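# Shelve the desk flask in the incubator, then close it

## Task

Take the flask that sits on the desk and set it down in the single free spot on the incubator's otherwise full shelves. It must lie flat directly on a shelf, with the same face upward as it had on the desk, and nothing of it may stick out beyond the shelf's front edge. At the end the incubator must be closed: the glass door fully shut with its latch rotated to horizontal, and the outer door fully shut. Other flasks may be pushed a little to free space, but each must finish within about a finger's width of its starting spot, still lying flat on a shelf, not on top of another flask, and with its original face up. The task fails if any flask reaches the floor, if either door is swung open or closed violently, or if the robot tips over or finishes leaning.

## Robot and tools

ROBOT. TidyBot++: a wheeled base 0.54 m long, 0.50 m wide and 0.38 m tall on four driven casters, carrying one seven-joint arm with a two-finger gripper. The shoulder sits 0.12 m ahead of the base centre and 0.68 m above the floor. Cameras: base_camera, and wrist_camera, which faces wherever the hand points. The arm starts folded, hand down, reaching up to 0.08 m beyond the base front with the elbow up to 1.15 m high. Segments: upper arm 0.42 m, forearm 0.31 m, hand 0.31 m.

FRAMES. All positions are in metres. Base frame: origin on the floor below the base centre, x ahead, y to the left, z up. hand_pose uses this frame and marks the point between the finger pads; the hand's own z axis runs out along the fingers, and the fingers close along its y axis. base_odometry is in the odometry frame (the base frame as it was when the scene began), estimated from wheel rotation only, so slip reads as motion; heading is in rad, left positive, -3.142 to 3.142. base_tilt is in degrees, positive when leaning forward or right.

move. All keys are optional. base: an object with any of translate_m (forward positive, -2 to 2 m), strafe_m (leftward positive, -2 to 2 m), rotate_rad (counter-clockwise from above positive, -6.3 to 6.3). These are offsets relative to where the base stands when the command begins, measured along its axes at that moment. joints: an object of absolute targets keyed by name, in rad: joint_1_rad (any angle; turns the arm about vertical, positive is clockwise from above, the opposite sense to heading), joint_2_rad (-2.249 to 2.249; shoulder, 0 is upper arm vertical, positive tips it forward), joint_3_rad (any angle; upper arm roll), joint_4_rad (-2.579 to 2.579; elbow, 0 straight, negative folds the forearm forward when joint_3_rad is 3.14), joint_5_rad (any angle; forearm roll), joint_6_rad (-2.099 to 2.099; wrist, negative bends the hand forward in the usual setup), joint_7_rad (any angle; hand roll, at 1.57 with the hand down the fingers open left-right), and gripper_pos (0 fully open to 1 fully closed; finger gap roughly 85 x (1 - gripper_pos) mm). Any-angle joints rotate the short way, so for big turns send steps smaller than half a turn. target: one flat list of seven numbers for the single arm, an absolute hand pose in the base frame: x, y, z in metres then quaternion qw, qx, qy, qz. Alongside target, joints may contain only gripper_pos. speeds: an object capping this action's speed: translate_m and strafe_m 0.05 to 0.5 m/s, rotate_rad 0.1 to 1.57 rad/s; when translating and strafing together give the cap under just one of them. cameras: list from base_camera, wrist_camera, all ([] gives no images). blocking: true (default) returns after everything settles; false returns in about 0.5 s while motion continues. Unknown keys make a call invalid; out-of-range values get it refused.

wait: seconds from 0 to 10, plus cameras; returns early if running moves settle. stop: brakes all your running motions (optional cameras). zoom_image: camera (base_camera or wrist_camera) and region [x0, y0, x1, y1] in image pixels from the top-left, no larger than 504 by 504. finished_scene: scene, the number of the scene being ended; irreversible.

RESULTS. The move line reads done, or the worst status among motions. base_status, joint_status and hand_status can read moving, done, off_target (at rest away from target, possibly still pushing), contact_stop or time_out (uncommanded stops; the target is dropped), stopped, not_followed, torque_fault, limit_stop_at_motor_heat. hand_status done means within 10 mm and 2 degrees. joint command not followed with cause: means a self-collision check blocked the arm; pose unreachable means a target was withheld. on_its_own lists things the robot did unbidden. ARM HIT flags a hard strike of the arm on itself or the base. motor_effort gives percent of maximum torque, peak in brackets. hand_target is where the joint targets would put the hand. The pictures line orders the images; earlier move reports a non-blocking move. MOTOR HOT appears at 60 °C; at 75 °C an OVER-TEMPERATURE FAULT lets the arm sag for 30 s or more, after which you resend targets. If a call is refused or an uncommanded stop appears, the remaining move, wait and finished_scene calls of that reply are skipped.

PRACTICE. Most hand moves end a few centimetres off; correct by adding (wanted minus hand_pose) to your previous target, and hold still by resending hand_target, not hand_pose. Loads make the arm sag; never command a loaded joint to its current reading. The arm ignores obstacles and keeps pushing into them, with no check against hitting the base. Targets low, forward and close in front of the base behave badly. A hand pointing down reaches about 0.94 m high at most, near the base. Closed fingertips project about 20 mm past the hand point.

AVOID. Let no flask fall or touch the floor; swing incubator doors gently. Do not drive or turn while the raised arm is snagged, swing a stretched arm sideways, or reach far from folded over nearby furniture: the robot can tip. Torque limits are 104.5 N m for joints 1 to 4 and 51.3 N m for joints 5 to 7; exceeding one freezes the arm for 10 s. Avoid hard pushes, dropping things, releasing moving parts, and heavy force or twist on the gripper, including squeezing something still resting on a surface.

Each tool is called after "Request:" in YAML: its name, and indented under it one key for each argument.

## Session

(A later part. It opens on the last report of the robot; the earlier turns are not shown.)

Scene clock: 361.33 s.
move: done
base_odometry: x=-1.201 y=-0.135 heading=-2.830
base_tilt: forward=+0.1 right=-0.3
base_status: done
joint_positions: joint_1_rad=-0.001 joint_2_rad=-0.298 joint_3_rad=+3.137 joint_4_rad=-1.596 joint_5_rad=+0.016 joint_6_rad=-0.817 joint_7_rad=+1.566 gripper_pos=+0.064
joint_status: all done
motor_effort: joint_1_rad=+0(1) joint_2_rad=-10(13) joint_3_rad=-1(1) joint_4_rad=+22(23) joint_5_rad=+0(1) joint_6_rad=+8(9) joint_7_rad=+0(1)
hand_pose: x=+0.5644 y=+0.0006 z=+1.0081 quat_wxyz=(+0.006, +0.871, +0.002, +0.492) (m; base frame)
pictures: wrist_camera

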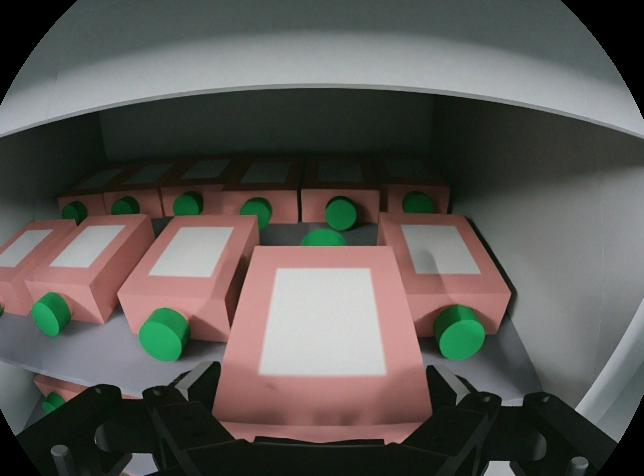

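Request:
move:
  base: {"translate_m": 0.007, "strafe_m": 0.004}
  joints: {"joint_2_rad": -0.3146, "joint_4_rad": -1.6376, "joint_6_rad": -0.744}
  speeds: {"translate_m": 0.05}
  cameras: []

Request:
move:
  joints: {"joint_2_rad": -0.318, "joint_4_rad": -1.6565, "joint_6_rad": -0.7285}
  cameras: ["wrist_camera"]

Request:
zoom_image:
  camera: "wrist_camera"
  region: [100, 150, 540, 440]

Scene clock: 392.87 s.
move: done
base_odometry: x=-1.207 y=-0.141 heading=-2.830
base_tilt: forward=+0.0 right=-0.3
base_status: done
joint_positions: joint_1_rad=-0.001 joint_2_rad=-0.302 joint_3_rad=+3.137 joint_4_rad=-1.635 joint_5_rad=+0.016 joint_6_rad=-0.787 joint_7_rad=+1.566 gripper_pos=+0.064
joint_status: all done
motor_effort: joint_1_rad=-1(2) joint_2_rad=-11(13) joint_3_rad=+0(3) joint_4_rad=+22(23) joint_5_rad=+0(1) joint_6_rad=+8(10) joint_7_rad=+1(1)
hand_pose: x=+0.5648 y=+0.0006 z=+0.9948 quat_wxyz=(+0.006, +0.872, +0.003, +0.489) (m; base frame)
pictures: none

Scene clock: 393.47 s.
move: done
base_odometry: x=-1.207 y=-0.141 heading=-2.830
base_tilt: forward=+0.1 right=-0.3
joint_positions: joint_1_rad=-0.001 joint_2_rad=-0.302 joint_3_rad=+3.137 joint_4_rad=-1.653 joint_5_rad=+0.016 joint_6_rad=-0.774 joint_7_rad=+1.566 gripper_pos=+0.064
joint_status: all done
motor_effort: joint_1_rad=+0(1) joint_2_rad=-10(11) joint_3_rad=-1(1) joint_4_rad=+22(23) joint_5_rad=+0(1) joint_6_rad=+8(9) joint_7_rad=+0(1)
hand_pose: x=+0.5653 y=+0.0006 z=+0.9884 quat_wxyz=(+0.006, +0.873, +0.003, +0.487) (m; base frame)
pictures: wrist_camera

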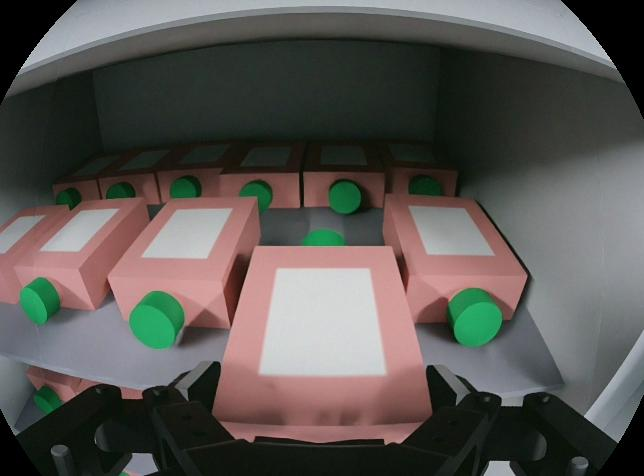

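Scaled by 1.145.

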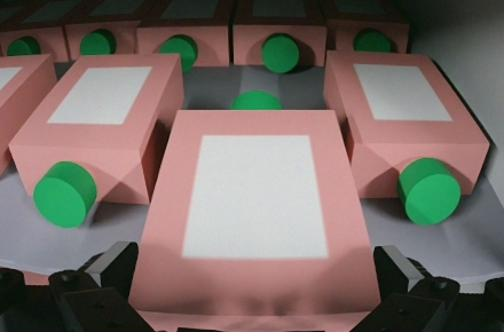

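Request:
move:
  joints: {"joint_2_rad": -0.3205, "joint_4_rad": -1.669, "joint_6_rad": -0.718}
  cameras: []

Request:
move:
  joints: {"joint_2_rad": -0.323, "joint_4_rad": -1.6815, "joint_6_rad": -0.708}
  cameras: []

Request:
move:
  joints: {"joint_2_rad": -0.3255, "joint_4_rad": -1.694, "joint_6_rad": -0.698}
  cameras: ["wrist_camera"]

Scene clock: 402.13 s.
move: done
base_odometry: x=-1.207 y=-0.141 heading=-2.830
base_tilt: forward=+0.1 right=-0.3
joint_positions: joint_1_rad=-0.001 joint_2_rad=-0.302 joint_3_rad=+3.137 joint_4_rad=-1.665 joint_5_rad=+0.016 joint_6_rad=-0.763 joint_7_rad=+1.566 gripper_pos=+0.064
joint_status: all done
motor_effort: joint_1_rad=+0(1) joint_2_rad=-10(11) joint_3_rad=+0(1) joint_4_rad=+22(23) joint_5_rad=+0(1) joint_6_rad=+8(9) joint_7_rad=+1(1)
hand_pose: x=+0.5658 y=+0.0007 z=+0.9845 quat_wxyz=(+0.006, +0.874, +0.003, +0.486) (m; base frame)
pictures: none

Scene clock: 402.67 s.
move: done
base_odometry: x=-1.207 y=-0.141 heading=-2.830
base_tilt: forward=+0.1 right=-0.3
joint_positions: joint_1_rad=-0.001 joint_2_rad=-0.303 joint_3_rad=+3.137 joint_4_rad=-1.677 joint_5_rad=+0.016 joint_6_rad=-0.754 joint_7_rad=+1.566 gripper_pos=+0.064
joint_status: all done
motor_effort: joint_1_rad=+0(1) joint_2_rad=-10(11) joint_3_rad=+0(1) joint_4_rad=+22(22) joint_5_rad=+0(1) joint_6_rad=+9(9) joint_7_rad=+1(1)
hand_pose: x=+0.5660 y=+0.0007 z=+0.9803 quat_wxyz=(+0.006, +0.874, +0.003, +0.486) (m; base frame)
pictures: none

Scene clock: 403.20 s.
move: done
base_odometry: x=-1.207 y=-0.141 heading=-2.830
base_tilt: forward=+0.0 right=-0.3
joint_positions: joint_1_rad=-0.001 joint_2_rad=-0.304 joint_3_rad=+3.137 joint_4_rad=-1.689 joint_5_rad=+0.016 joint_6_rad=-0.743 joint_7_rad=+1.566 gripper_pos=+0.064
joint_status: all done
motor_effort: joint_1_rad=+0(1) joint_2_rad=-10(11) joint_3_rad=+0(1) joint_4_rad=+22(23) joint_5_rad=+0(1) joint_6_rad=+8(9) joint_7_rad=+1(1)
hand_pose: x=+0.5661 y=+0.0008 z=+0.9769 quat_wxyz=(+0.006, +0.874, +0.003, +0.486) (m; base frame)
pictures: wrist_camera

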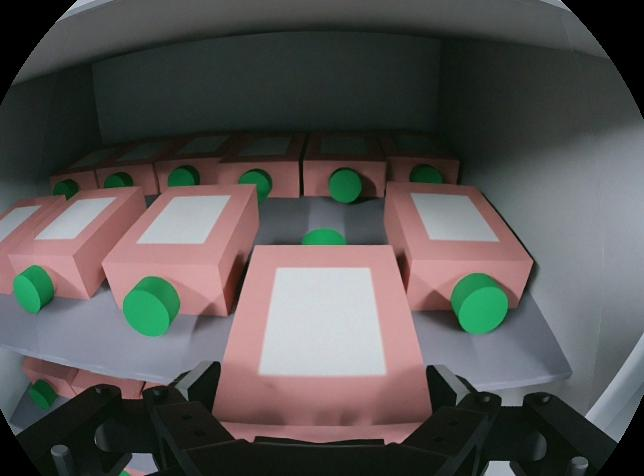

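Request:
move:
  joints: {"joint_2_rad": -0.328, "joint_4_rad": -1.7065, "joint_6_rad": -0.695}
  cameras: []

Request:
move:
  joints: {"joint_2_rad": -0.33, "joint_4_rad": -1.719, "joint_6_rad": -0.687}
  cameras: ["wrist_camera"]

Request:
zoom_image:
  camera: "wrist_camera"
  region: [100, 150, 540, 440]

Scene clock: 410.93 s.
move: done
base_odometry: x=-1.207 y=-0.141 heading=-2.830
base_tilt: forward=+0.0 right=-0.4
joint_positions: joint_1_rad=-0.001 joint_2_rad=-0.308 joint_3_rad=+3.137 joint_4_rad=-1.697 joint_5_rad=+0.016 joint_6_rad=-0.735 joint_7_rad=+1.566 gripper_pos=+0.064
joint_status: all done
motor_effort: joint_1_rad=+0(1) joint_2_rad=-10(10) joint_3_rad=-1(1) joint_4_rad=+21(22) joint_5_rad=+0(1) joint_6_rad=+8(8) joint_7_rad=+0(1)
hand_pose: x=+0.5654 y=+0.0008 z=+0.9763 quat_wxyz=(+0.006, +0.873, +0.003, +0.487) (m; base frame)
pictures: none

Scene clock: 411.47 s.
move: done
base_odometry: x=-1.207 y=-0.141 heading=-2.830
base_tilt: forward=+0.0 right=-0.3
joint_positions: joint_1_rad=-0.001 joint_2_rad=-0.312 joint_3_rad=+3.137 joint_4_rad=-1.705 joint_5_rad=+0.016 joint_6_rad=-0.724 joint_7_rad=+1.566 gripper_pos=+0.064
joint_status: all done
motor_effort: joint_1_rad=-1(1) joint_2_rad=-9(11) joint_3_rad=-1(1) joint_4_rad=+20(22) joint_5_rad=+0(1) joint_6_rad=+8(8) joint_7_rad=+1(1)
hand_pose: x=+0.5651 y=+0.0008 z=+0.9760 quat_wxyz=(+0.006, +0.872, +0.003, +0.490) (m; base frame)
pictures: wrist_camera

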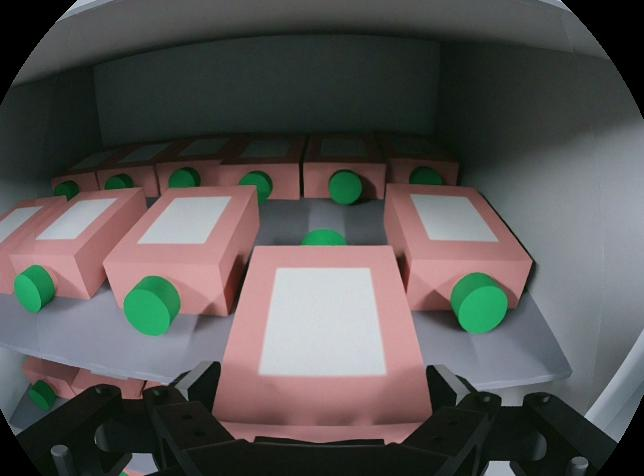

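Scaled by 1.145.

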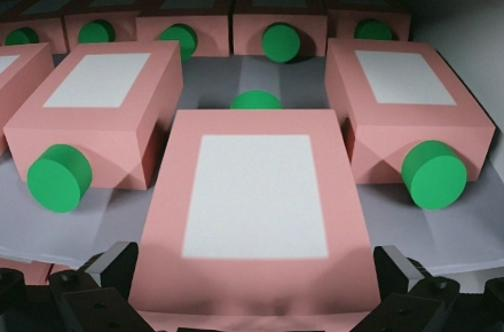

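Request:
move:
  joints: {"gripper_pos": 0.0}
  cameras: ["wrist_camera"]

Request:
move:
  base: {"translate_m": -0.05}
  speeds: {"translate_m": 0.05}
  cameras: ["wrist_camera"]

Scene clock: 416.63 s.
move: done
base_odometry: x=-1.207 y=-0.141 heading=-2.830
base_tilt: forward=+0.0 right=-0.3
joint_positions: joint_1_rad=-0.001 joint_2_rad=-0.312 joint_3_rad=+3.137 joint_4_rad=-1.709 joint_5_rad=+0.016 joint_6_rad=-0.724 joint_7_rad=+1.566 gripper_pos=+0.000
joint_status: all done
motor_effort: joint_1_rad=-1(1) joint_2_rad=-9(10) joint_3_rad=-1(1) joint_4_rad=+21(22) joint_5_rad=+0(1) joint_6_rad=+8(9) joint_7_rad=+0(1)
hand_pose: x=+0.5647 y=+0.0008 z=+0.9743 quat_wxyz=(+0.006, +0.872, +0.003, +0.489) (m; base frame)
pictures: wrist_camera

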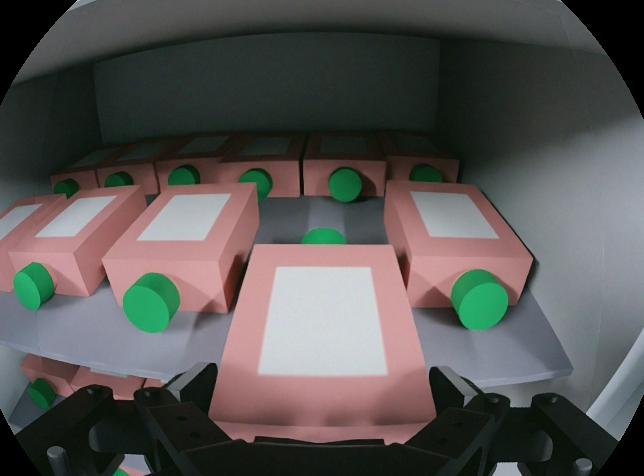

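Scene clock: 418.10 s.
move: done
base_odometry: x=-1.159 y=-0.125 heading=-2.830
base_tilt: forward=+0.0 right=-0.3
base_status: done
joint_positions: joint_1_rad=-0.001 joint_2_rad=-0.319 joint_3_rad=+3.137 joint_4_rad=-1.709 joint_5_rad=+0.016 joint_6_rad=-0.724 joint_7_rad=+1.566 gripper_pos=+0.000
motor_effort: joint_1_rad=-1(1) joint_2_rad=-9(14) joint_3_rad=+0(2) joint_4_rad=+21(22) joint_5_rad=+0(1) joint_6_rad=+8(8) joint_7_rad=+0(1)
hand_pose: x=+0.5627 y=+0.0008 z=+0.9771 quat_wxyz=(+0.006, +0.871, +0.003, +0.492) (m; base frame)
pictures: wrist_camera

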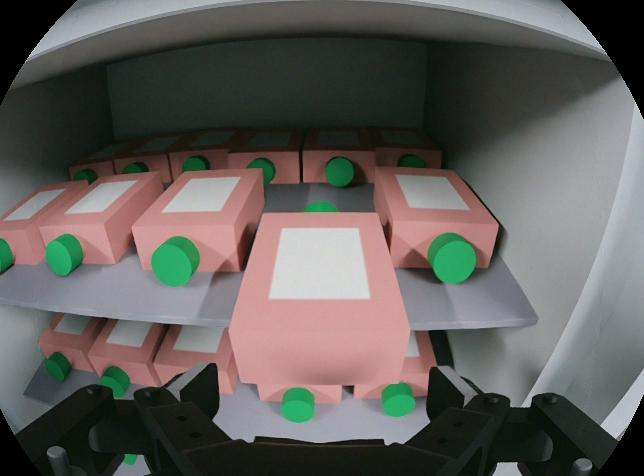

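Request:
move:
  base: {"translate_m": -0.1}
  speeds: {"translate_m": 0.15}
  cameras: []

Request:
move:
  joints: {"joint_2_rad": -0.545, "joint_4_rad": -2.13, "joint_6_rad": -0.14, "gripper_pos": 1.0}
  cameras: ["wrist_camera"]

Request:
zoom_image:
  camera: "wrist_camera"
  region: [190, 200, 450, 360]

Scene clock: 426.83 s.
move: done
base_odometry: x=-1.064 y=-0.095 heading=-2.830
base_tilt: forward=+0.1 right=-0.3
base_status: done
joint_positions: joint_1_rad=-0.001 joint_2_rad=-0.327 joint_3_rad=+3.137 joint_4_rad=-1.709 joint_5_rad=+0.016 joint_6_rad=-0.724 joint_7_rad=+1.566 gripper_pos=+0.000
motor_effort: joint_1_rad=+0(1) joint_2_rad=-9(12) joint_3_rad=-1(1) joint_4_rad=+21(22) joint_5_rad=+0(1) joint_6_rad=+8(8) joint_7_rad=+1(1)
hand_pose: x=+0.5603 y=+0.0008 z=+0.9805 quat_wxyz=(+0.006, +0.869, +0.003, +0.495) (m; base frame)
pictures: none

Scene clock: 428.77 s.
move: done
base_odometry: x=-1.064 y=-0.095 heading=-2.830
base_tilt: forward=+0.0 right=-0.3
joint_positions: joint_1_rad=-0.001 joint_2_rad=-0.529 joint_3_rad=+3.137 joint_4_rad=-2.118 joint_5_rad=+0.016 joint_6_rad=-0.186 joint_7_rad=+1.566 gripper_pos=+0.999
joint_status: all done
motor_effort: joint_1_rad=+0(1) joint_2_rad=-3(10) joint_3_rad=+0(1) joint_4_rad=+22(23) joint_5_rad=+0(1) joint_6_rad=+9(10) joint_7_rad=+0(1)
hand_pose: x=+0.5257 y=+0.0031 z=+0.9762 quat_wxyz=(+0.004, +0.775, +0.006, +0.631) (m; base frame)
pictures: wrist_camera

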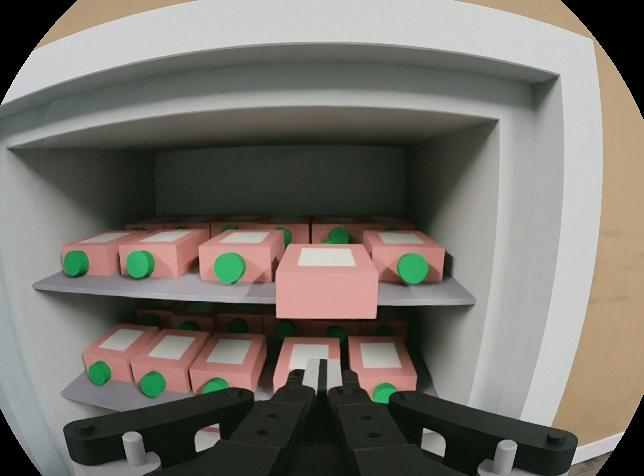

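Scaled by 1.938.

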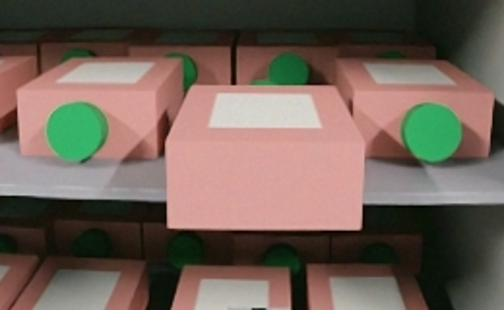

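Request:
move:
  base: {"translate_m": 0.12}
  speeds: {"translate_m": 0.1}
  cameras: ["wrist_camera"]

Request:
zoom_image:
  camera: "wrist_camera"
  region: [150, 200, 490, 440]

Scene clock: 440.50 s.
move: done
base_odometry: x=-1.178 y=-0.132 heading=-2.830
base_tilt: forward=+0.0 right=-0.3
base_status: done
joint_positions: joint_1_rad=-0.001 joint_2_rad=-0.538 joint_3_rad=+3.137 joint_4_rad=-2.119 joint_5_rad=+0.016 joint_6_rad=-0.182 joint_7_rad=+1.566 gripper_pos=+0.999
motor_effort: joint_1_rad=+0(1) joint_2_rad=-3(5) joint_3_rad=-1(1) joint_4_rad=+22(23) joint_5_rad=+0(1) joint_6_rad=+9(9) joint_7_rad=+1(1)
hand_pose: x=+0.5233 y=+0.0031 z=+0.9802 quat_wxyz=(+0.004, +0.772, +0.006, +0.636) (m; base frame)
pictures: wrist_camera

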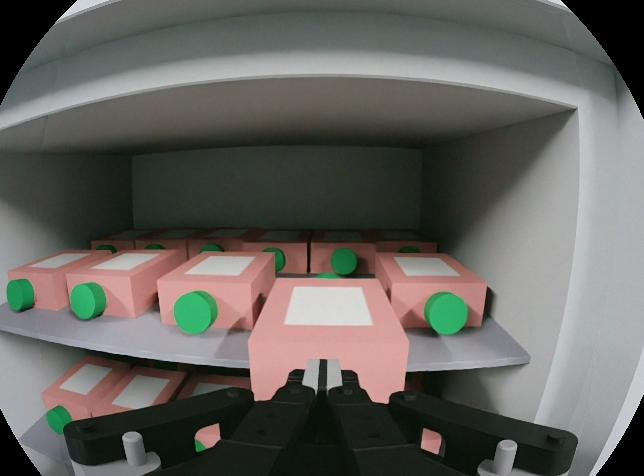

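Scaled by 1.482.

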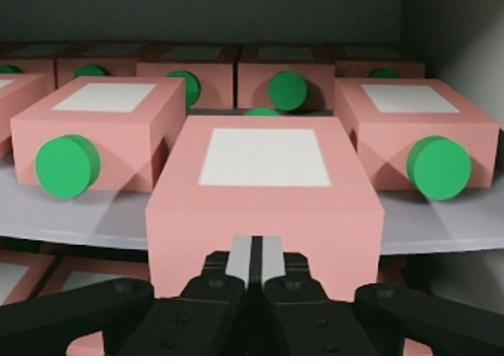

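Request:
move:
  base: {"translate_m": 0.04, "strafe_m": -0.002}
  speeds: {"translate_m": 0.06}
  cameras: ["wrist_camera"]

Request:
move:
  base: {"translate_m": 0.045}
  speeds: {"translate_m": 0.05}
  cameras: ["wrist_camera"]

Request:
move:
  base: {"translate_m": -0.1}
  speeds: {"translate_m": 0.1}
  cameras: ["wrist_camera"]

Request:
zoom_image:
  camera: "wrist_camera"
  region: [190, 200, 470, 380]

Scene clock: 464.90 s.
move: done
base_odometry: x=-1.217 y=-0.142 heading=-2.830
base_tilt: forward=+0.0 right=-0.3
base_status: done
joint_positions: joint_1_rad=-0.001 joint_2_rad=-0.540 joint_3_rad=+3.137 joint_4_rad=-2.119 joint_5_rad=+0.016 joint_6_rad=-0.182 joint_7_rad=+1.566 gripper_pos=+0.999
motor_effort: joint_1_rad=+0(1) joint_2_rad=-3(5) joint_3_rad=+0(1) joint_4_rad=+22(23) joint_5_rad=+0(1) joint_6_rad=+9(9) joint_7_rad=+1(1)
hand_pose: x=+0.5228 y=+0.0031 z=+0.9809 quat_wxyz=(+0.004, +0.771, +0.006, +0.636) (m; base frame)
pictures: wrist_camera

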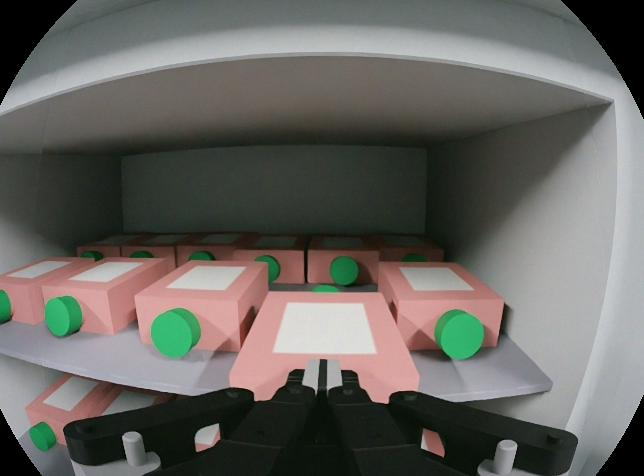

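Scene clock: 466.27 s.
move: done
base_odometry: x=-1.260 y=-0.156 heading=-2.830
base_tilt: forward=+0.1 right=-0.3
base_status: done
joint_positions: joint_1_rad=-0.001 joint_2_rad=-0.541 joint_3_rad=+3.137 joint_4_rad=-2.120 joint_5_rad=+0.016 joint_6_rad=-0.181 joint_7_rad=+1.566 gripper_pos=+0.999
motor_effort: joint_1_rad=+0(1) joint_2_rad=-3(5) joint_3_rad=+0(1) joint_4_rad=+22(23) joint_5_rad=+0(1) joint_6_rad=+9(9) joint_7_rad=+1(1)
hand_pose: x=+0.5224 y=+0.0031 z=+0.9814 quat_wxyz=(+0.004, +0.771, +0.006, +0.637) (m; base frame)
pictures: wrist_camera

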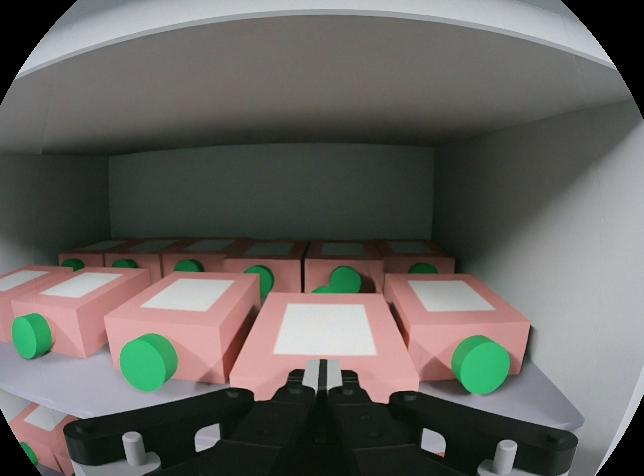

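Scene clock: 467.77 s.
move: done
base_odometry: x=-1.165 y=-0.125 heading=-2.830
base_tilt: forward=+0.0 right=-0.3
base_status: done
joint_positions: joint_1_rad=-0.001 joint_2_rad=-0.544 joint_3_rad=+3.137 joint_4_rad=-2.120 joint_5_rad=+0.016 joint_6_rad=-0.181 joint_7_rad=+1.566 gripper_pos=+0.999
motor_effort: joint_1_rad=+0(1) joint_2_rad=-2(5) joint_3_rad=+0(1) joint_4_rad=+22(23) joint_5_rad=+0(1) joint_6_rad=+9(9) joint_7_rad=+0(1)
hand_pose: x=+0.5215 y=+0.0031 z=+0.9826 quat_wxyz=(+0.004, +0.770, +0.006, +0.638) (m; base frame)
pictures: wrist_camera

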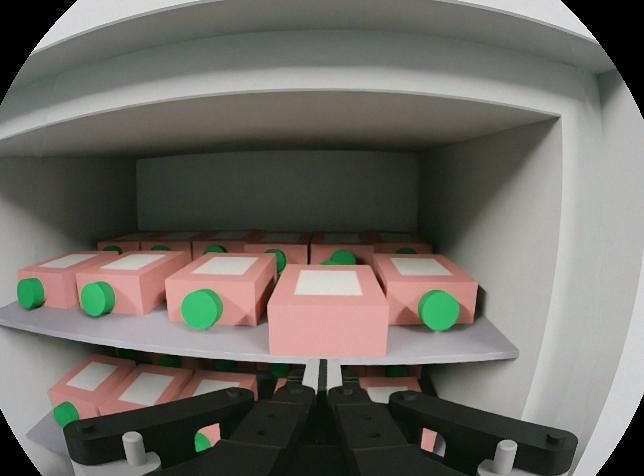

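Scaled by 1.800.

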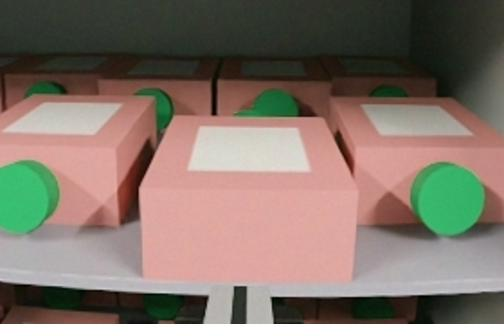

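Request:
move:
  base: {"translate_m": 0.09}
  speeds: {"translate_m": 0.1}
  cameras: []

Request:
move:
  base: {"translate_m": 0.028}
  speeds: {"translate_m": 0.05}
  cameras: ["wrist_camera"]

Request:
move:
  base: {"translate_m": -0.12}
  speeds: {"translate_m": 0.1}
  cameras: ["wrist_camera"]

Request:
zoom_image:
  camera: "wrist_camera"
  region: [190, 200, 470, 380]

Scene clock: 478.67 s.
move: done
base_odometry: x=-1.250 y=-0.153 heading=-2.829
base_tilt: forward=+0.1 right=-0.3
base_status: done
joint_positions: joint_1_rad=-0.001 joint_2_rad=-0.543 joint_3_rad=+3.137 joint_4_rad=-2.120 joint_5_rad=+0.016 joint_6_rad=-0.180 joint_7_rad=+1.566 gripper_pos=+0.999
motor_effort: joint_1_rad=+0(1) joint_2_rad=-2(5) joint_3_rad=-1(1) joint_4_rad=+22(23) joint_5_rad=+0(1) joint_6_rad=+9(9) joint_7_rad=+0(1)
hand_pose: x=+0.5217 y=+0.0031 z=+0.9824 quat_wxyz=(+0.004, +0.770, +0.006, +0.638) (m; base frame)
pictures: none

Scene clock: 479.70 s.
move: done
base_odometry: x=-1.277 y=-0.162 heading=-2.828
base_tilt: forward=+0.0 right=-0.3
base_status: done
joint_positions: joint_1_rad=-0.001 joint_2_rad=-0.544 joint_3_rad=+3.137 joint_4_rad=-2.120 joint_5_rad=+0.016 joint_6_rad=-0.180 joint_7_rad=+1.566 gripper_pos=+0.999
motor_effort: joint_1_rad=-1(1) joint_2_rad=-2(5) joint_3_rad=+0(1) joint_4_rad=+22(23) joint_5_rad=+0(1) joint_6_rad=+9(9) joint_7_rad=+0(1)
hand_pose: x=+0.5215 y=+0.0031 z=+0.9826 quat_wxyz=(+0.004, +0.770, +0.006, +0.638) (m; base frame)
pictures: wrist_camera

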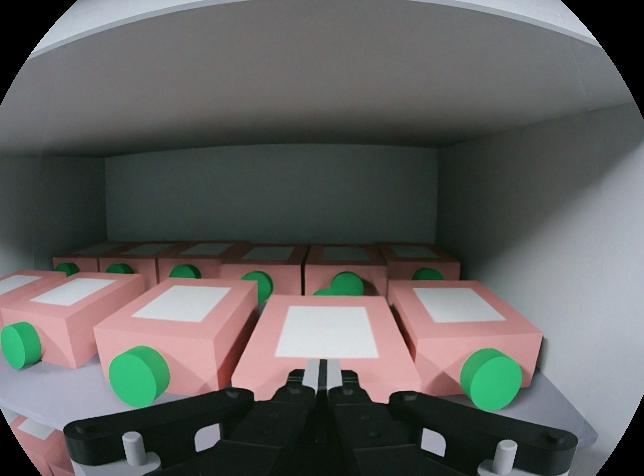

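Scene clock: 481.47 s.
move: done
base_odometry: x=-1.163 y=-0.125 heading=-2.827
base_tilt: forward=+0.0 right=-0.3
base_status: done
joint_positions: joint_1_rad=-0.001 joint_2_rad=-0.545 joint_3_rad=+3.137 joint_4_rad=-2.120 joint_5_rad=+0.016 joint_6_rad=-0.180 joint_7_rad=+1.566 gripper_pos=+0.999
motor_effort: joint_1_rad=+0(1) joint_2_rad=-3(5) joint_3_rad=+0(1) joint_4_rad=+22(23) joint_5_rad=+0(1) joint_6_rad=+9(9) joint_7_rad=+0(1)
hand_pose: x=+0.5212 y=+0.0031 z=+0.9830 quat_wxyz=(+0.004, +0.769, +0.006, +0.639) (m; base frame)
pictures: wrist_camera

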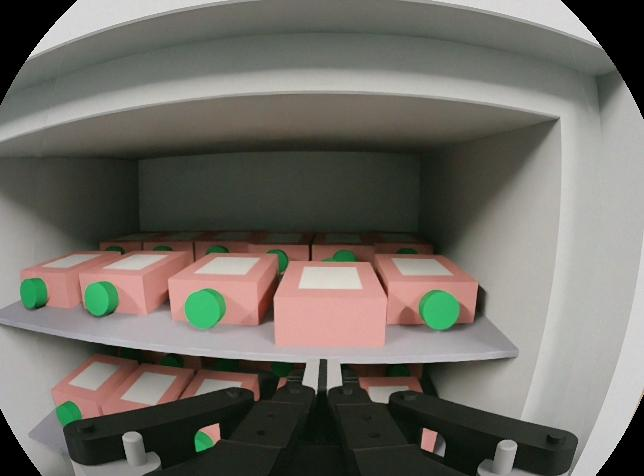

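Scaled by 1.800.

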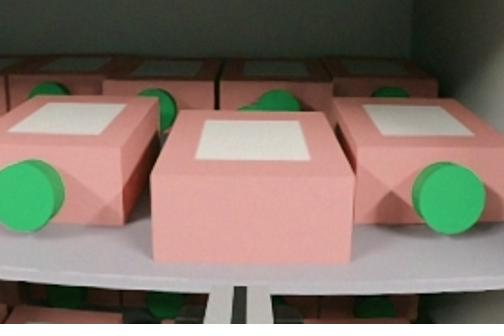

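Request:
move:
  base: {"translate_m": -0.75}
  speeds: {"translate_m": 0.4}
  cameras: []

Request:
move:
  joints: {"joint_2_rad": -0.545, "joint_4_rad": -2.39, "joint_6_rad": 0.2}

Request:
zoom_image:
  camera: "wrist_camera"
  region: [0, 60, 440, 440]

Scene clock: 495.07 s.
move: done
base_odometry: x=-0.450 y=+0.107 heading=-2.827
base_tilt: forward=+0.1 right=-0.3
base_status: done
joint_positions: joint_1_rad=-0.001 joint_2_rad=-0.545 joint_3_rad=+3.137 joint_4_rad=-2.121 joint_5_rad=+0.016 joint_6_rad=-0.179 joint_7_rad=+1.566 gripper_pos=+0.999
motor_effort: joint_1_rad=+0(1) joint_2_rad=-2(5) joint_3_rad=+0(1) joint_4_rad=+23(23) joint_5_rad=+0(1) joint_6_rad=+9(9) joint_7_rad=+0(1)
hand_pose: x=+0.5212 y=+0.0031 z=+0.9829 quat_wxyz=(+0.004, +0.769, +0.006, +0.639) (m; base frame)
pictures: none

Scene clock: 496.70 s.
move: done
base_odometry: x=-0.450 y=+0.107 heading=-2.827
base_tilt: forward=+0.0 right=-0.3
joint_positions: joint_1_rad=-0.001 joint_2_rad=-0.545 joint_3_rad=+3.137 joint_4_rad=-2.380 joint_5_rad=+0.016 joint_6_rad=+0.155 joint_7_rad=+1.566 gripper_pos=+0.999
joint_status: all done
motor_effort: joint_1_rad=-1(1) joint_2_rad=-2(3) joint_3_rad=+0(1) joint_4_rad=+22(23) joint_5_rad=+0(1) joint_6_rad=+9(10) joint_7_rad=+1(1)
hand_pose: x=+0.5136 y=+0.0046 z=+0.9252 quat_wxyz=(+0.002, +0.745, +0.007, +0.667) (m; base frame)
pictures: base_camera, wrist_camera

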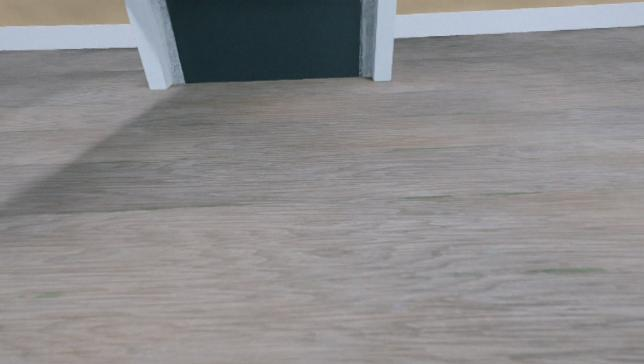

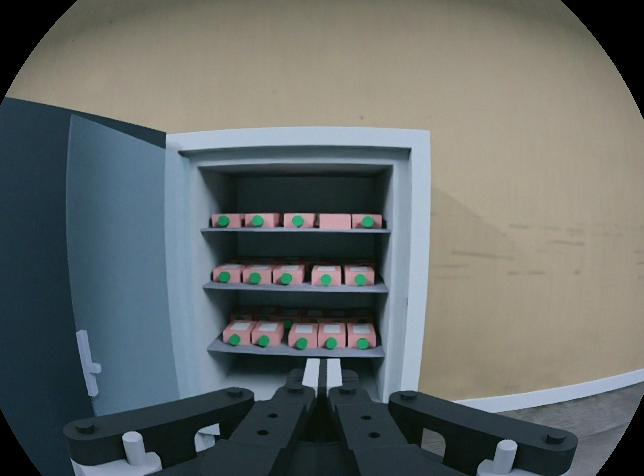

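Scaled by 1.145.

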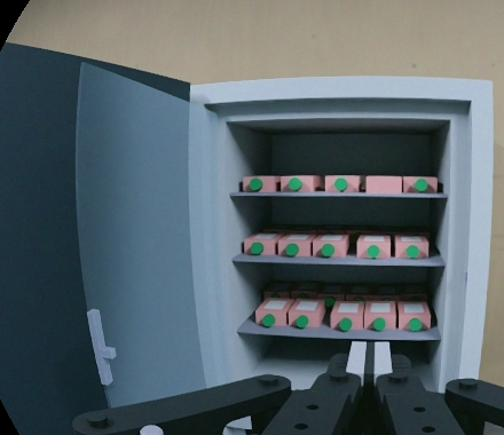

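Request:
move:
  base: {"strafe_m": 0.4}
  speeds: {"strafe_m": 0.25}
  cameras: []

Request:
move:
  joints: {"joint_2_rad": -0.115, "joint_4_rad": -2.045, "joint_6_rad": 0.24}

Scene clock: 517.07 s.
move: done
base_odometry: x=-0.326 y=-0.273 heading=-2.827
base_tilt: forward=+0.1 right=-0.4
base_status: done
joint_positions: joint_1_rad=-0.001 joint_2_rad=-0.545 joint_3_rad=+3.137 joint_4_rad=-2.380 joint_5_rad=+0.016 joint_6_rad=+0.158 joint_7_rad=+1.566 gripper_pos=+0.999
motor_effort: joint_1_rad=+0(1) joint_2_rad=-2(3) joint_3_rad=+0(1) joint_4_rad=+22(22) joint_5_rad=+0(1) joint_6_rad=+9(9) joint_7_rad=+0(1)
hand_pose: x=+0.5137 y=+0.0046 z=+0.9261 quat_wxyz=(+0.002, +0.744, +0.007, +0.668) (m; base frame)
pictures: none

Scene clock: 518.67 s.
move: done
base_odometry: x=-0.326 y=-0.273 heading=-2.827
base_tilt: forward=+0.0 right=-0.3
joint_positions: joint_1_rad=-0.001 joint_2_rad=-0.120 joint_3_rad=+3.137 joint_4_rad=-2.066 joint_5_rad=+0.016 joint_6_rad=+0.195 joint_7_rad=+1.566 gripper_pos=+0.999
joint_status: all done
motor_effort: joint_1_rad=-1(2) joint_2_rad=-16(18) joint_3_rad=+0(1) joint_4_rad=+21(23) joint_5_rad=+1(1) joint_6_rad=+9(10) joint_7_rad=+1(1)
hand_pose: x=+0.6672 y=+0.0054 z=+0.9290 quat_wxyz=(+0.001, +0.768, +0.007, +0.641) (m; base frame)
pictures: base_camera, wrist_camera

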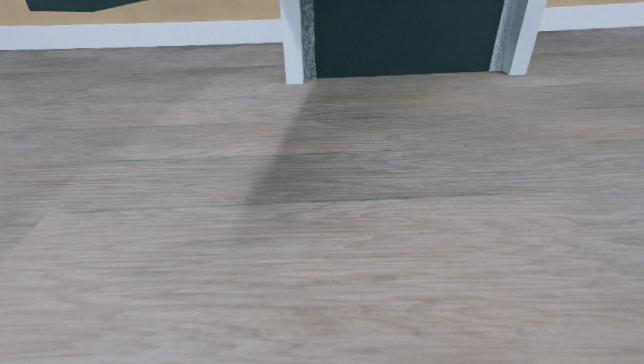

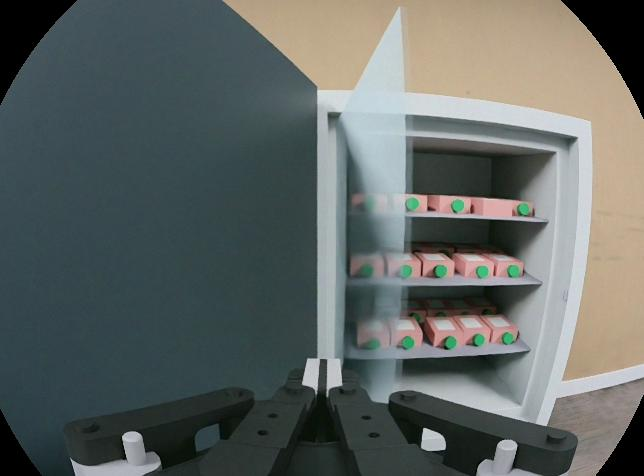

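Request:
move:
  base: {"translate_m": 0.13, "strafe_m": -0.012}
  speeds: {"translate_m": 0.1}
  cameras: ["wrist_camera"]

Request:
move:
  base: {"strafe_m": -0.1}
  speeds: {"strafe_m": 0.08}

Scene clock: 530.60 s.
move: done
base_odometry: x=-0.453 y=-0.302 heading=-2.827
base_tilt: forward=+0.1 right=-0.3
base_status: done
joint_positions: joint_1_rad=-0.001 joint_2_rad=-0.116 joint_3_rad=+3.137 joint_4_rad=-2.063 joint_5_rad=+0.016 joint_6_rad=+0.197 joint_7_rad=+1.566 gripper_pos=+0.999
motor_effort: joint_1_rad=+0(1) joint_2_rad=-16(19) joint_3_rad=-1(2) joint_4_rad=+21(22) joint_5_rad=+0(1) joint_6_rad=+9(9) joint_7_rad=+1(1)
hand_pose: x=+0.6690 y=+0.0054 z=+0.9290 quat_wxyz=(+0.001, +0.767, +0.007, +0.641) (m; base frame)
pictures: wrist_camera

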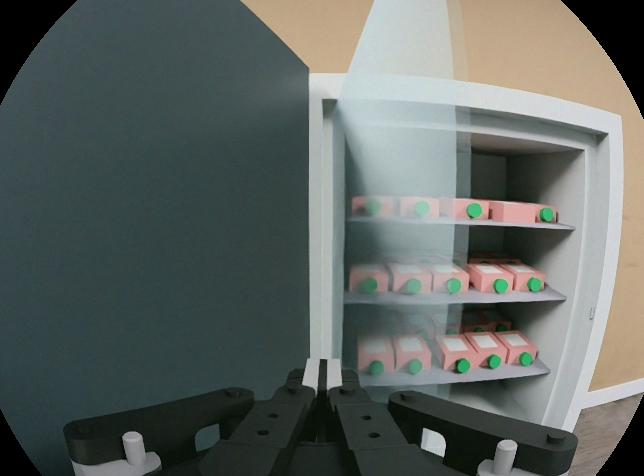

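Scene clock: 532.37 s.
move: done
base_odometry: x=-0.484 y=-0.207 heading=-2.826
base_tilt: forward=+0.0 right=-0.3
base_status: done
joint_positions: joint_1_rad=-0.002 joint_2_rad=-0.116 joint_3_rad=+3.137 joint_4_rad=-2.063 joint_5_rad=+0.016 joint_6_rad=+0.198 joint_7_rad=+1.566 gripper_pos=+0.999
motor_effort: joint_1_rad=+0(3) joint_2_rad=-16(17) joint_3_rad=-1(3) joint_4_rad=+21(21) joint_5_rad=+0(1) joint_6_rad=+9(9) joint_7_rad=+0(1)
hand_pose: x=+0.6690 y=+0.0063 z=+0.9291 quat_wxyz=(+0.000, +0.767, +0.008, +0.641) (m; base frame)
pictures: base_camera, wrist_camera

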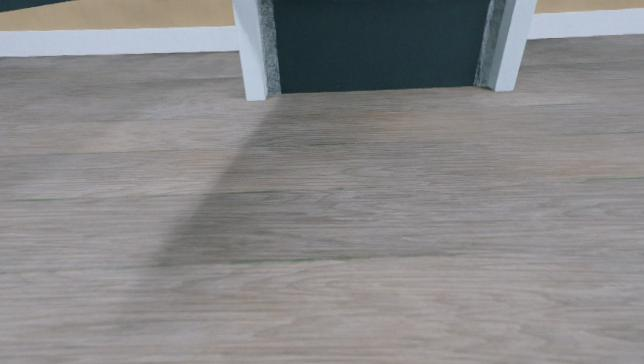

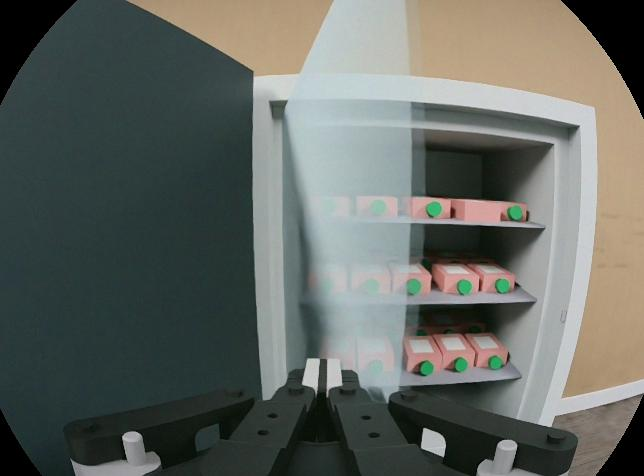

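Request:
move:
  base: {"translate_m": 0.05, "strafe_m": -0.12}
  speeds: {"strafe_m": 0.08}

Scene clock: 543.37 s.
move: done
base_odometry: x=-0.569 y=-0.108 heading=-2.827
base_tilt: forward=+0.0 right=-0.3
base_status: done
joint_positions: joint_1_rad=-0.002 joint_2_rad=-0.116 joint_3_rad=+3.137 joint_4_rad=-2.063 joint_5_rad=+0.016 joint_6_rad=+0.198 joint_7_rad=+1.566 gripper_pos=+0.999
motor_effort: joint_1_rad=+0(3) joint_2_rad=-17(18) joint_3_rad=-1(3) joint_4_rad=+21(22) joint_5_rad=+0(1) joint_6_rad=+9(9) joint_7_rad=+0(1)
hand_pose: x=+0.6690 y=+0.0061 z=+0.9293 quat_wxyz=(+0.000, +0.767, +0.008, +0.642) (m; base frame)
pictures: base_camera, wrist_camera

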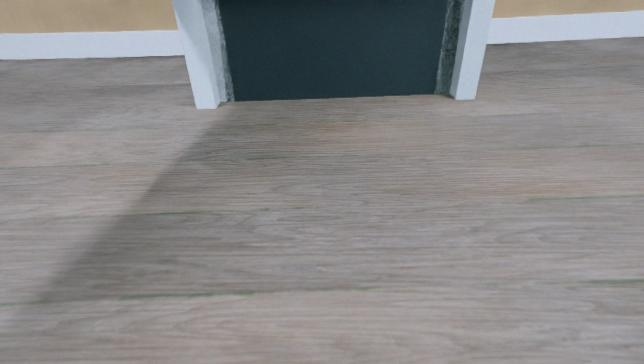

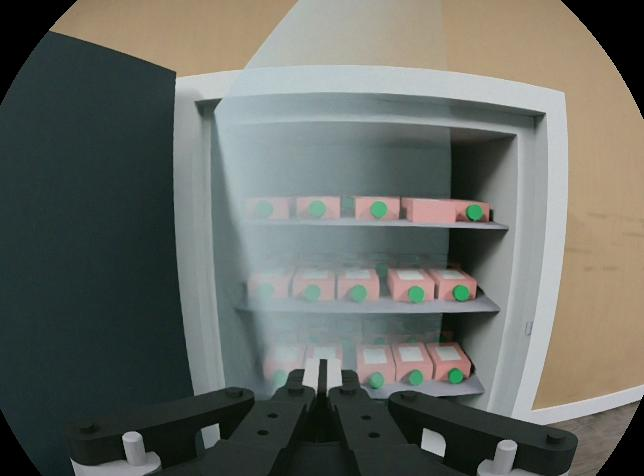

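Request:
move:
  base: {"translate_m": 0.05, "strafe_m": -0.14}
  speeds: {"strafe_m": 0.08}
  cameras: ["wrist_camera"]

Request:
move:
  base: {"translate_m": 0.12, "strafe_m": -0.05}
  speeds: {"translate_m": 0.07}

Scene clock: 558.20 s.
move: done
base_odometry: x=-0.660 y=+0.009 heading=-2.826
base_tilt: forward=+0.0 right=-0.3
base_status: done
joint_positions: joint_1_rad=-0.002 joint_2_rad=-0.116 joint_3_rad=+3.137 joint_4_rad=-2.063 joint_5_rad=+0.016 joint_6_rad=+0.198 joint_7_rad=+1.566 gripper_pos=+0.999
motor_effort: joint_1_rad=+0(3) joint_2_rad=-16(18) joint_3_rad=-1(4) joint_4_rad=+21(22) joint_5_rad=+0(1) joint_6_rad=+9(9) joint_7_rad=+0(1)
hand_pose: x=+0.6691 y=+0.0061 z=+0.9294 quat_wxyz=(+0.000, +0.767, +0.008, +0.642) (m; base frame)
pictures: wrist_camera

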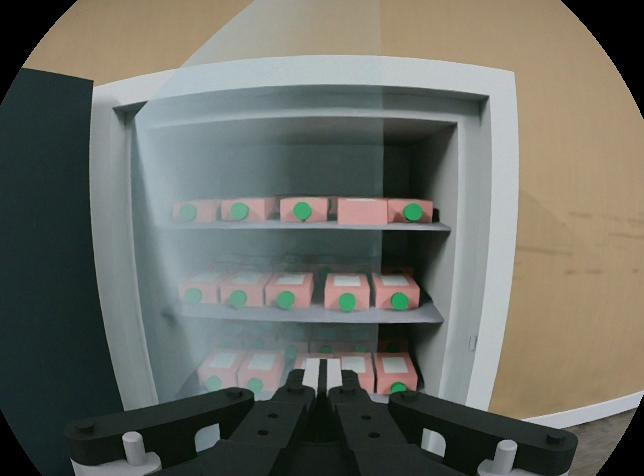

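Scene clock: 560.57 s.
move: done
base_odometry: x=-0.790 y=+0.020 heading=-2.827
base_tilt: forward=+0.0 right=-0.3
base_status: done
joint_positions: joint_1_rad=-0.002 joint_2_rad=-0.115 joint_3_rad=+3.137 joint_4_rad=-2.062 joint_5_rad=+0.016 joint_6_rad=+0.199 joint_7_rad=+1.566 gripper_pos=+0.999
motor_effort: joint_1_rad=+0(3) joint_2_rad=-17(19) joint_3_rad=+0(3) joint_4_rad=+21(23) joint_5_rad=+0(1) joint_6_rad=+9(10) joint_7_rad=+0(1)
hand_pose: x=+0.6695 y=+0.0062 z=+0.9294 quat_wxyz=(+0.000, +0.767, +0.008, +0.642) (m; base frame)
pictures: base_camera, wrist_camera

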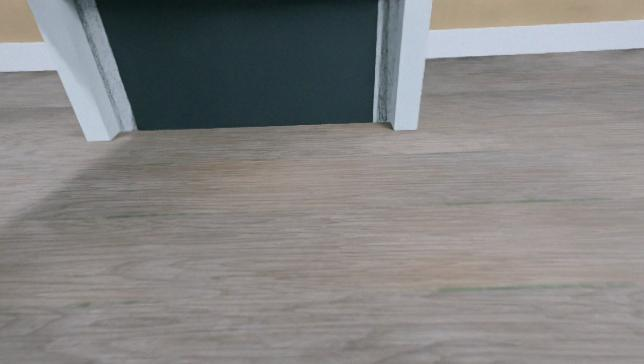

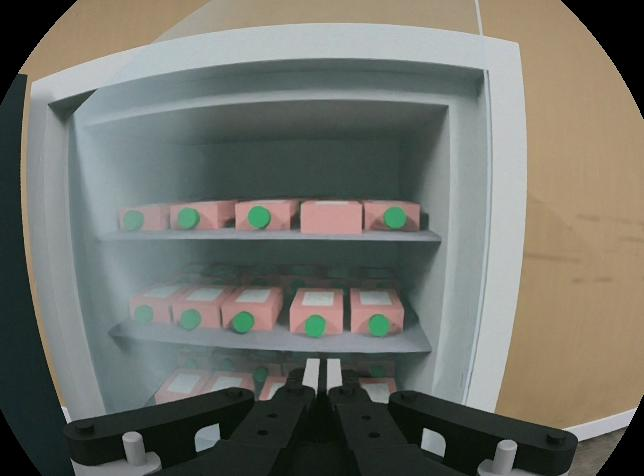

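Request:
move:
  base: {"translate_m":0.06,"strafe_m":-0.1}
  speeds: {"translate_m":0.08}

Scene clock: 623.13 s.
move: done
base_odometry: x=-0.878 y=+0.096 heading=-2.826
base_tilt: forward=+0.0 right=-0.3
base_status: done
joint_positions: joint_1_rad=-0.002 joint_2_rad=-0.115 joint_3_rad=+3.137 joint_4_rad=-2.062 joint_5_rad=+0.016 joint_6_rad=+0.199 joint_7_rad=+1.566 gripper_pos=+0.999
motor_effort: joint_1_rad=+0(4) joint_2_rad=-16(18) joint_3_rad=-1(4) joint_4_rad=+20(23) joint_5_rad=+0(1) joint_6_rad=+9(10) joint_7_rad=+0(1)
hand_pose: x=+0.6696 y=+0.0065 z=+0.9294 quat_wxyz=(+0.000, +0.767, +0.008, +0.642) (m; base frame)
pictures: base_camera, wrist_camera

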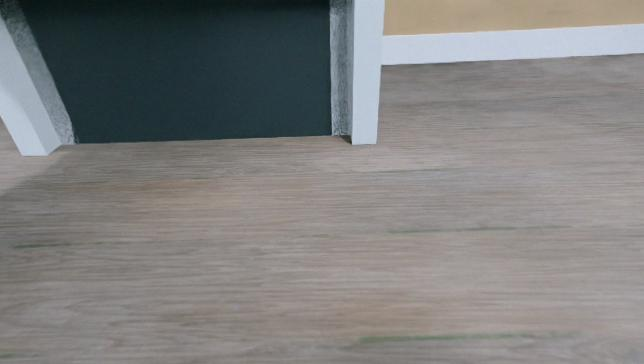

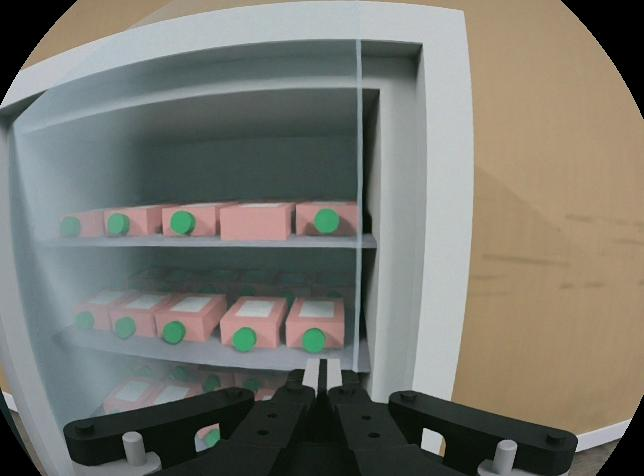

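Request:
move:
  base: {"translate_m":0.07,"strafe_m":-0.04}
  speeds: {"translate_m":0.08}

Request:
move:
  base: {"translate_m":0.05}
  speeds: {"translate_m":0.06}

Scene clock: 628.60 s.
move: done
base_odometry: x=-0.957 y=+0.112 heading=-2.826
base_tilt: forward=+0.0 right=-0.3
base_status: done
joint_positions: joint_1_rad=-0.003 joint_2_rad=-0.114 joint_3_rad=+3.136 joint_4_rad=-2.061 joint_5_rad=+0.016 joint_6_rad=+0.200 joint_7_rad=+1.566 gripper_pos=+0.999
motor_effort: joint_1_rad=+0(2) joint_2_rad=-16(18) joint_3_rad=-1(2) joint_4_rad=+21(23) joint_5_rad=+0(1) joint_6_rad=+9(10) joint_7_rad=+0(1)
hand_pose: x=+0.6698 y=+0.0068 z=+0.9295 quat_wxyz=(+0.000, +0.767, +0.008, +0.642) (m; base frame)
pictures: base_camera, wrist_camera

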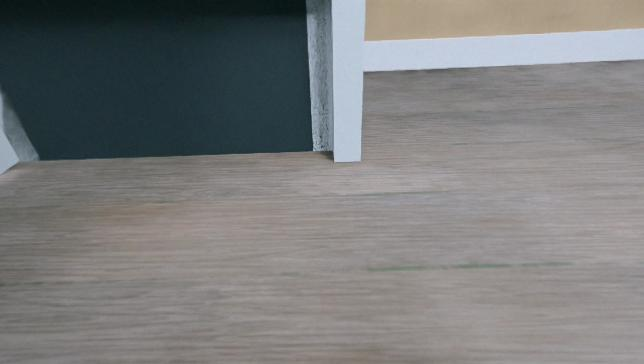

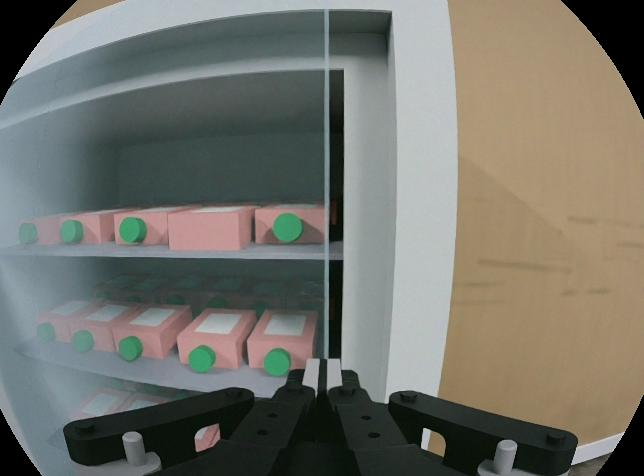

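Scene clock: 629.93 s.
move: done
base_odometry: x=-1.005 y=+0.097 heading=-2.827
base_tilt: forward=+0.1 right=-0.3
base_status: done
joint_positions: joint_1_rad=-0.003 joint_2_rad=-0.114 joint_3_rad=+3.136 joint_4_rad=-2.061 joint_5_rad=+0.016 joint_6_rad=+0.200 joint_7_rad=+1.566 gripper_pos=+0.999
motor_effort: joint_1_rad=+0(1) joint_2_rad=-17(19) joint_3_rad=+0(1) joint_4_rad=+21(23) joint_5_rad=+0(1) joint_6_rad=+9(10) joint_7_rad=+0(1)
hand_pose: x=+0.6700 y=+0.0068 z=+0.9298 quat_wxyz=(+0.000, +0.767, +0.008, +0.642) (m; base frame)
pictures: base_camera, wrist_camera

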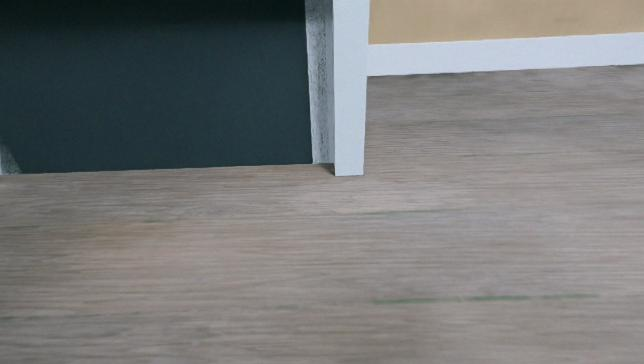

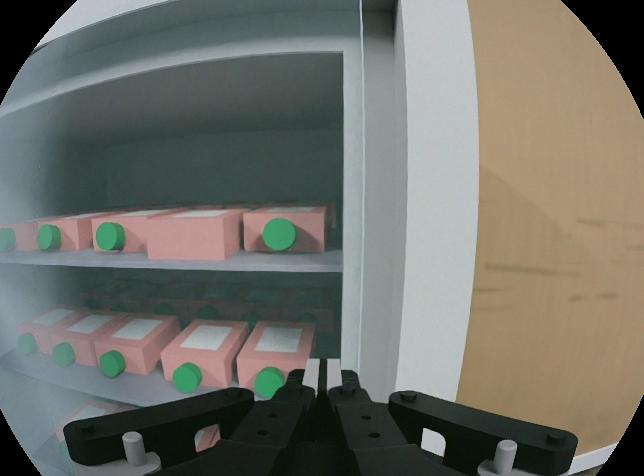

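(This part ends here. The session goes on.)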